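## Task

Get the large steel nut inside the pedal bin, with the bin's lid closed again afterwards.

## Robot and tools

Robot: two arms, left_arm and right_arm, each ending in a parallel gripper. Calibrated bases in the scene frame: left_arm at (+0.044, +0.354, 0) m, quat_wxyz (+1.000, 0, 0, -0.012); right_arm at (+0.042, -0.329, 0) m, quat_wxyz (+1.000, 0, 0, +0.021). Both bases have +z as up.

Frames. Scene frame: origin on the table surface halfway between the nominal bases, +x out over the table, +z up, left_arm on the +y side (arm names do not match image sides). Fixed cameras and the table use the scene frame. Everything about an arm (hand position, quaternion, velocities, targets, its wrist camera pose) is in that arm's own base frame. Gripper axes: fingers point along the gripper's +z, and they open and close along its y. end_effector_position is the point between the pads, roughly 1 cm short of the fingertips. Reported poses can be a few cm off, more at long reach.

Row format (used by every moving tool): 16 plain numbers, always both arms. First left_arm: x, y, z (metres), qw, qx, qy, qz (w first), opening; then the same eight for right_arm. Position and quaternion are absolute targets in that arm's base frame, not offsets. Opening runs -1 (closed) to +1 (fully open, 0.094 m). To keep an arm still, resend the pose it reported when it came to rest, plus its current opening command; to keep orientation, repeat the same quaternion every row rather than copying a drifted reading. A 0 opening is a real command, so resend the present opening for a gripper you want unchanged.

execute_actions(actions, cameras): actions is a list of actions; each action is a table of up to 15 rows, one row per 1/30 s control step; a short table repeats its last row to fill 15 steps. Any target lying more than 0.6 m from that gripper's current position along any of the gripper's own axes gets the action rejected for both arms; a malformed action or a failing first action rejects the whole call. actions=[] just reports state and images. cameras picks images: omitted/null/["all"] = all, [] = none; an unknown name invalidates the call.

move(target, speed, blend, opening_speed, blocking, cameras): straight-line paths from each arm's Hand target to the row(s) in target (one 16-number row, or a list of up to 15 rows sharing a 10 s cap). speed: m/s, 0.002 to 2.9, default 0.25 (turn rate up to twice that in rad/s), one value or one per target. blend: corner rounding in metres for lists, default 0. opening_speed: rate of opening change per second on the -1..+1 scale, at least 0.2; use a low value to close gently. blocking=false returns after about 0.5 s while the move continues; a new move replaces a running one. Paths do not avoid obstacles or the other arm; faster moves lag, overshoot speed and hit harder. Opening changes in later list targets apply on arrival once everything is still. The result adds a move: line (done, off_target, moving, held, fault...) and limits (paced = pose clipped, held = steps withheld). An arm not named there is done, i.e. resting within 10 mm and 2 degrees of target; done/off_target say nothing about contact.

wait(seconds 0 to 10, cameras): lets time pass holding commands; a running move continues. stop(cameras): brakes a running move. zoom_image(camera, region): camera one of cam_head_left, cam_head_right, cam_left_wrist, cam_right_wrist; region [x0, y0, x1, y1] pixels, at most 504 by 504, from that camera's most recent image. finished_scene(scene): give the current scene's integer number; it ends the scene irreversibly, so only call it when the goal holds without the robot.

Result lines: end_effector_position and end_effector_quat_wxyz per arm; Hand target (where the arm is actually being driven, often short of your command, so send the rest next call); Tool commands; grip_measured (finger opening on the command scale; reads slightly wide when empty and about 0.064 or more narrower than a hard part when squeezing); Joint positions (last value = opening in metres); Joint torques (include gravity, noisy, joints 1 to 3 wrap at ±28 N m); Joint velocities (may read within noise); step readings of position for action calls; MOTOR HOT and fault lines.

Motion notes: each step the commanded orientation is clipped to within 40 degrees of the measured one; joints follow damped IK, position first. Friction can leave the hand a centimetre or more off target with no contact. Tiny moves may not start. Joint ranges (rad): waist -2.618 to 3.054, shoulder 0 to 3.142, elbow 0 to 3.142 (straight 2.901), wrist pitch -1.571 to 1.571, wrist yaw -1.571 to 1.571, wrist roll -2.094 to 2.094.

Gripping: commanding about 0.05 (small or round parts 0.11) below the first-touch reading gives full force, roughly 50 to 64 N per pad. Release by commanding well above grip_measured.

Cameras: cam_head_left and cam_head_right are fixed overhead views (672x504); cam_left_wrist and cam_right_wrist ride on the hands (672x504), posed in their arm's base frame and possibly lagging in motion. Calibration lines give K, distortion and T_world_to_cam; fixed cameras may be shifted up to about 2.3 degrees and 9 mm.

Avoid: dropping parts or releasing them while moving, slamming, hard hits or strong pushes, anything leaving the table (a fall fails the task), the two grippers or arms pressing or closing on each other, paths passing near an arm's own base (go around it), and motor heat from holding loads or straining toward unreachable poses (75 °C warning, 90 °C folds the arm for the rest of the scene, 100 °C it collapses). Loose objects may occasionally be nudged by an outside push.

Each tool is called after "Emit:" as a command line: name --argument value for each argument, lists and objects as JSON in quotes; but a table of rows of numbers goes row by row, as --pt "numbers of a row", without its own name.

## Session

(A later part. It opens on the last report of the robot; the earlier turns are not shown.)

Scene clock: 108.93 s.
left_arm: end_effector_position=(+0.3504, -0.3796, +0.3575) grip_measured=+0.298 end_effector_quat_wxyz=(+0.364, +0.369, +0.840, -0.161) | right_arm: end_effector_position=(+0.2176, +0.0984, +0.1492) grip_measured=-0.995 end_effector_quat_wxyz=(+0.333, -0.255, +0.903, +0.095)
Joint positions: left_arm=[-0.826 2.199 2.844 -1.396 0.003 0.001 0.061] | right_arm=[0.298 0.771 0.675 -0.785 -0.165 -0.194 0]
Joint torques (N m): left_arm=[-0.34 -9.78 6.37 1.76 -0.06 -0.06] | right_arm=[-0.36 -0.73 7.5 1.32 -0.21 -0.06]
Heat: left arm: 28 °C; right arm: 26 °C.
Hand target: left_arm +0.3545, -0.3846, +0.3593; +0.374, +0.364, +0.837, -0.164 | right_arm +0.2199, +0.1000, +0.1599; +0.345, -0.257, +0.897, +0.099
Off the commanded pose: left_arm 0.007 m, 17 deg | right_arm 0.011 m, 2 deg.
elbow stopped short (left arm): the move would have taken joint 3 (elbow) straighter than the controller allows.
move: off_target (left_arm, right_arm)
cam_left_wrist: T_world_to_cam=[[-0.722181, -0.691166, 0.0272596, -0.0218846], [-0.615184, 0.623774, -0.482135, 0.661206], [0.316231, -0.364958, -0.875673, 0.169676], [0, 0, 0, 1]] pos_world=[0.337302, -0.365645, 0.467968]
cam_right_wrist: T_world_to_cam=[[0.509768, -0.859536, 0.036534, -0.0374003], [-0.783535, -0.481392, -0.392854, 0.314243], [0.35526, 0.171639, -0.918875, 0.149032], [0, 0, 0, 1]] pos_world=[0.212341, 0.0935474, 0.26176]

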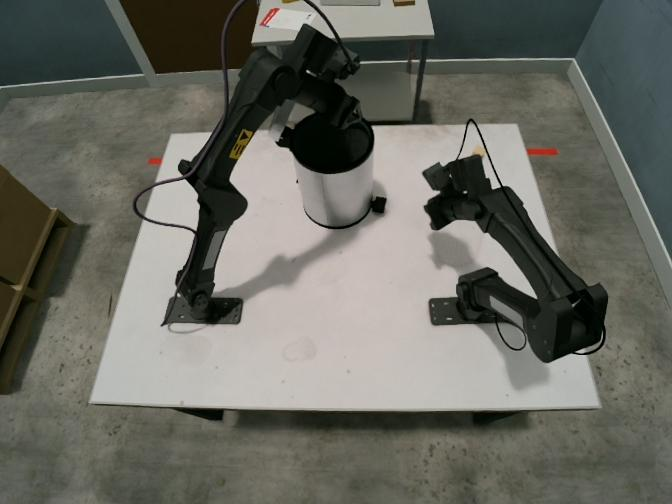

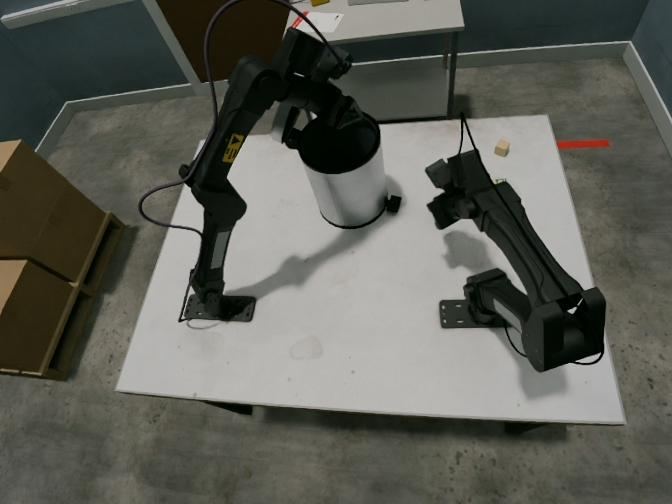

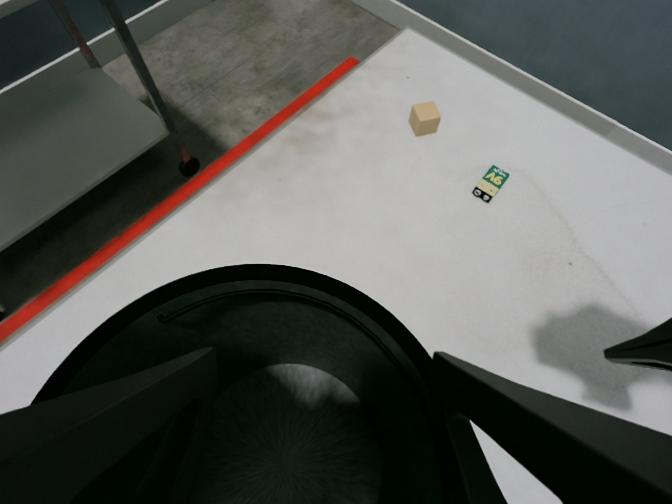

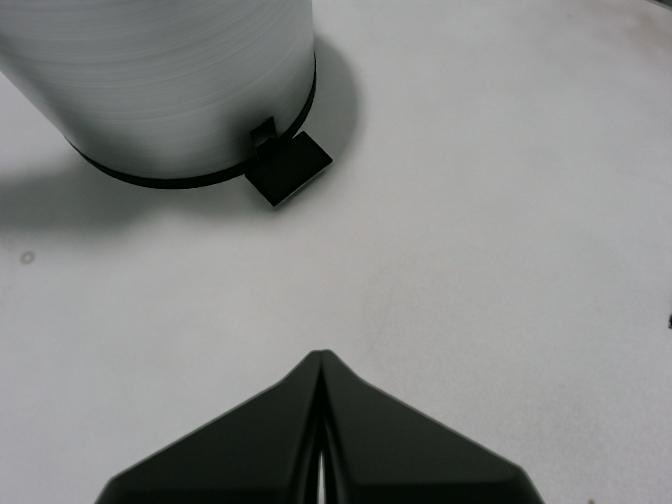

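Emit:
move --pt "0.31 -0.43 0.385 0.3411 0.3573 0.8625 -0.1372 0.3 0.22 0.1 0.16 0.3445 -0.2573 0.8974 0.0988 -1" --speed 0.08

Scene clock: 116.83 s.
left_arm: end_effector_position=(+0.3046, -0.4314, +0.3723) grip_measured=+0.298 end_effector_quat_wxyz=(+0.396, +0.360, +0.825, -0.180) | right_arm: end_effector_position=(+0.2175, +0.0983, +0.1491) grip_measured=-0.995 end_effector_quat_wxyz=(+0.333, -0.255, +0.903, +0.095)
Joint positions: left_arm=[-1.001 2.199 2.844 -1.322 -0.128 -0.116 0.061] | right_arm=[0.298 0.771 0.675 -0.785 -0.165 -0.194 0]
Joint torques (N m): left_arm=[0.13 -11.48 6.42 1.84 -0.25 -0.09] | right_arm=[-0.35 -0.72 7.5 1.31 -0.23 -0.06]
Heat: left arm: 27 °C; right arm: 26 °C.
Hand target: left_arm +0.3094, -0.4293, +0.3843; +0.415, +0.345, +0.822, -0.183 | right_arm +0.2199, +0.1000, +0.1598; +0.344, -0.257, +0.897, +0.099
Off the commanded pose: left_arm 0.014 m, 9 deg | right_arm 0.011 m, 2 deg.
elbow stopped short (left arm): the move would have taken joint 3 (elbow) straighter than the controller allows.
move: off_target (left_arm, right_arm)
cam_left_wrist: T_world_to_cam=[[-0.723067, -0.689685, 0.0388492, -0.0946016], [-0.591453, 0.589064, -0.550624, 0.675738], [0.356872, -0.421115, -0.833849, 0.126], [0, 0, 0, 1]] pos_world=[0.286298, -0.410238, 0.480817]
cam_right_wrist: T_world_to_cam=[[0.510041, -0.859367, 0.0366851, -0.037459], [-0.783485, -0.48176, -0.392502, 0.314057], [0.354977, 0.17145, -0.919019, 0.149091], [0, 0, 0, 1]] pos_world=[0.212241, 0.0935476, 0.26166]

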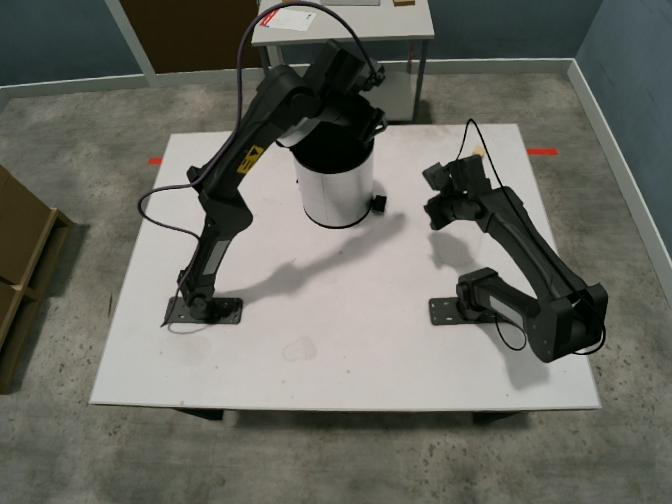

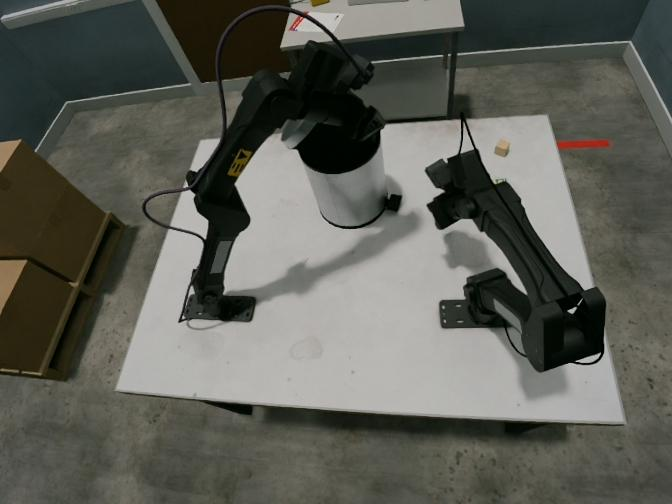

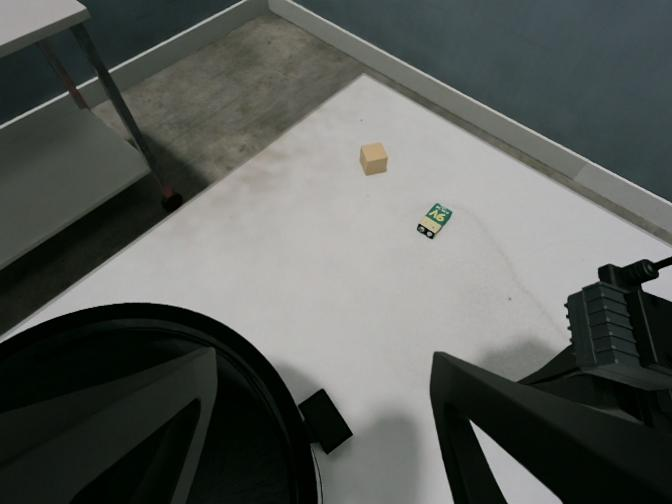

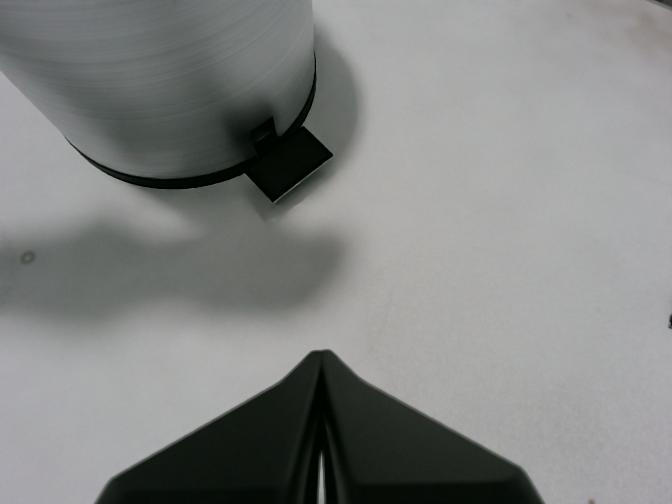

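Emit:
move --pt "0.25 -0.45 0.40 0.3411 0.3573 0.8625 -0.1372 0.3 0.22 0.0 0.16 0.3445 -0.2573 0.8974 0.0988 -1" --pt "0.19 -0.42 0.40 0.3411 0.3573 0.8625 -0.1372 0.3 0.22 0.0 0.16 0.3445 -0.2573 0.8974 0.0988 -1" --speed 0.12

Scene clock: 123.03 s.
left_arm: end_effector_position=(+0.1911, -0.4311, +0.3834) grip_measured=+0.298 end_effector_quat_wxyz=(+0.370, +0.369, +0.836, -0.165) | right_arm: end_effector_position=(+0.2162, -0.0009, +0.1489) grip_measured=-0.995 end_effector_quat_wxyz=(+0.331, -0.252, +0.904, +0.098)
Joint positions: left_arm=[-1.275 2.114 2.844 -1.516 -0.321 -0.31 0.061] | right_arm=[-0.491 0.898 0.754 -1.028 -0.597 -0.911 0]
Joint torques (N m): left_arm=[-0.18 -12.52 5.96 1.37 -0.27 -0.16] | right_arm=[-0.34 -0.81 7.54 0.87 -0.57 -0.07]
Heat: left arm: 27 °C; right arm: 27 °C.
Hand target: left_arm +0.1899, -0.4197, +0.3991; +0.382, +0.354, +0.836, -0.174 | right_arm +0.2199, +0.0000, +0.1598; +0.344, -0.257, +0.897, +0.099
Off the commanded pose: left_arm 0.020 m, 6 deg | right_arm 0.012 m, 2 deg.
elbow stopped short (left arm): the move would have taken joint 3 (elbow) straighter than the controller allows.
move: off_target (left_arm, right_arm)
cam_left_wrist: T_world_to_cam=[[-0.724477, -0.688659, 0.0296969, -0.17266], [-0.608961, 0.619259, -0.495666, 0.609778], [0.322955, -0.377183, -0.868005, 0.214404], [0, 0, 0, 1]] pos_world=[0.177, -0.415645, 0.493477]
cam_right_wrist: T_world_to_cam=[[0.507317, -0.861299, 0.0281607, -0.120202], [-0.787314, -0.47653, -0.391223, 0.265883], [0.35038, 0.176303, -0.919865, 0.167466], [0, 0, 0, 1]] pos_world=[0.211638, -0.0063536, 0.261451]

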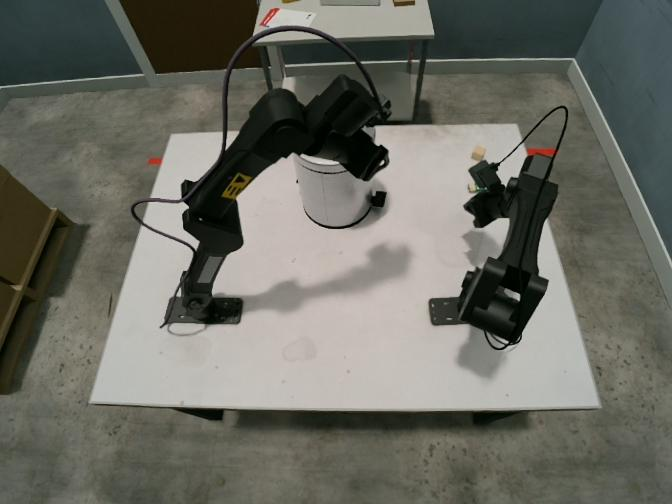

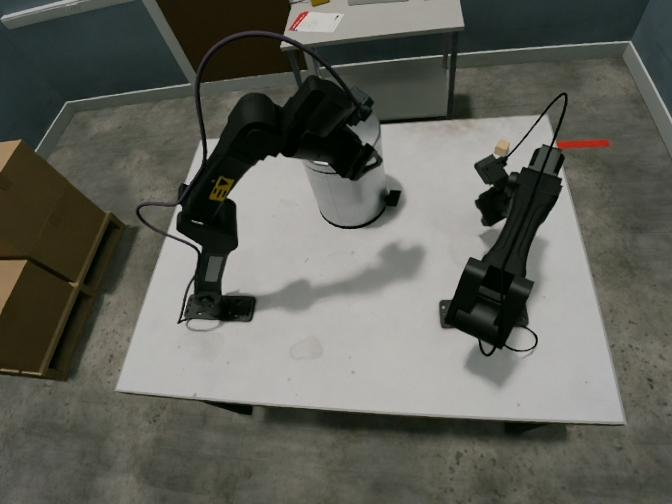

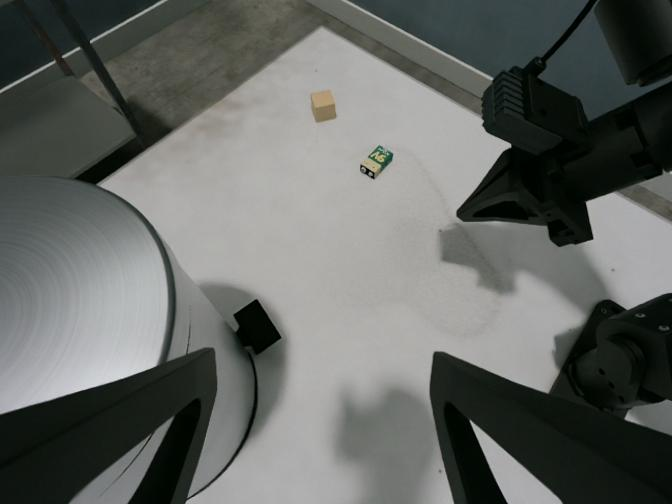

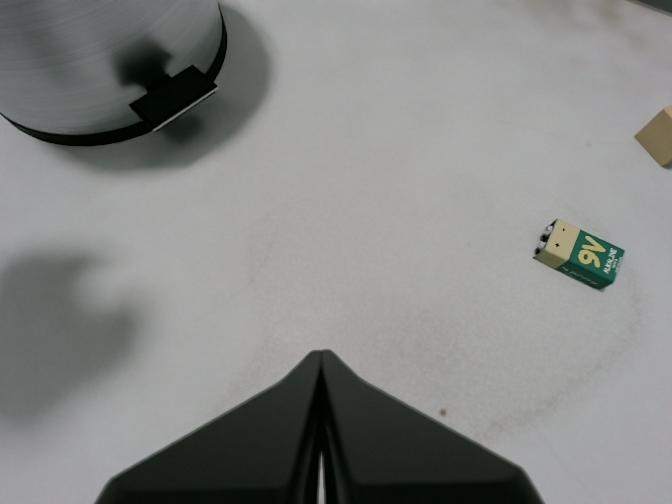

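Emit:
move --pt "0.15 -0.30 0.40 0.3411 0.3573 0.8625 -0.1372 0.3 0.22 0.0 0.16 0.3445 -0.2573 0.8974 0.0988 -1" --speed 0.2 --cameras '["cam_head_left","cam_head_right"]'

Scene clock: 127.60 s.
left_arm: end_effector_position=(+0.1515, -0.3033, +0.4023) grip_measured=+0.298 end_effector_quat_wxyz=(+0.346, +0.362, +0.853, -0.147) | right_arm: end_effector_position=(+0.2162, -0.0008, +0.1489) grip_measured=-0.995 end_effector_quat_wxyz=(+0.331, -0.252, +0.904, +0.098)
Joint positions: left_arm=[-1.279 1.593 2.275 -1.543 -0.325 -0.356 0.061] | right_arm=[-0.491 0.898 0.754 -1.028 -0.597 -0.912 0]
Joint torques (N m): left_arm=[-0.91 -5.82 3.41 1.35 -0.29 -0.19] | right_arm=[-0.36 -0.8 7.5 0.88 -0.56 -0.07]
Heat: left arm: 27 °C; right arm: 27 °C.
Hand target: left_arm +0.1502, -0.3000, +0.3997; +0.344, +0.356, +0.857, -0.140 | right_arm +0.2199, -0.0001, +0.1598; +0.344, -0.257, +0.897, +0.098
Off the commanded pose: left_arm 0.004 m, 2 deg | right_arm 0.012 m, 2 deg.
joint sent to its limit (left arm) — joint 4 (wrist pitch), lower limit. The joint targets still meet the commanded pose.
move: off_target (right_arm)

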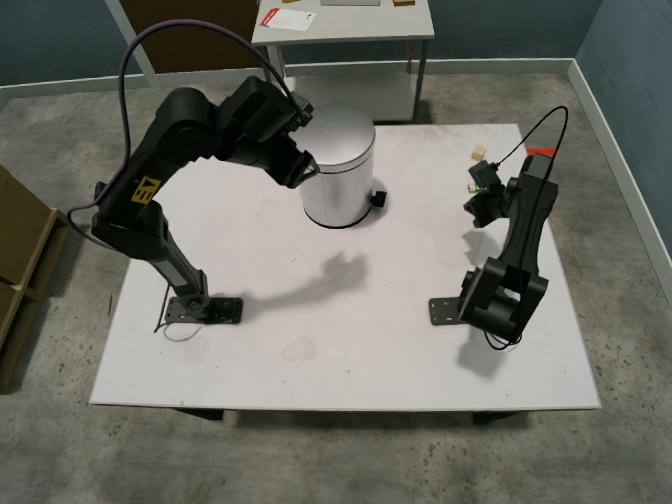

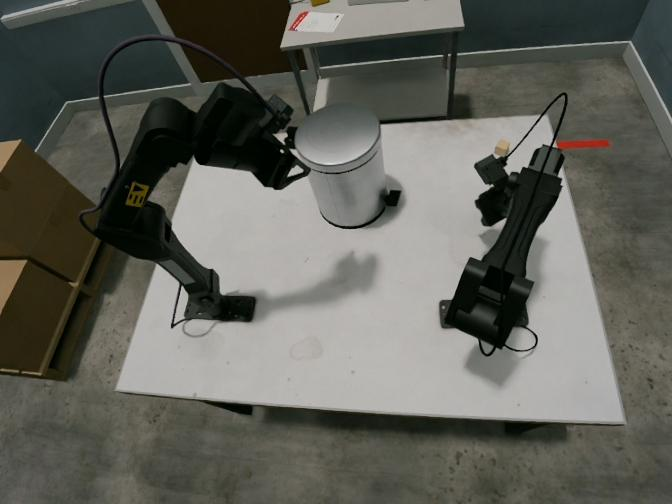

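Emit:
finished_scene --scene 3

The scene is finished: the task was done.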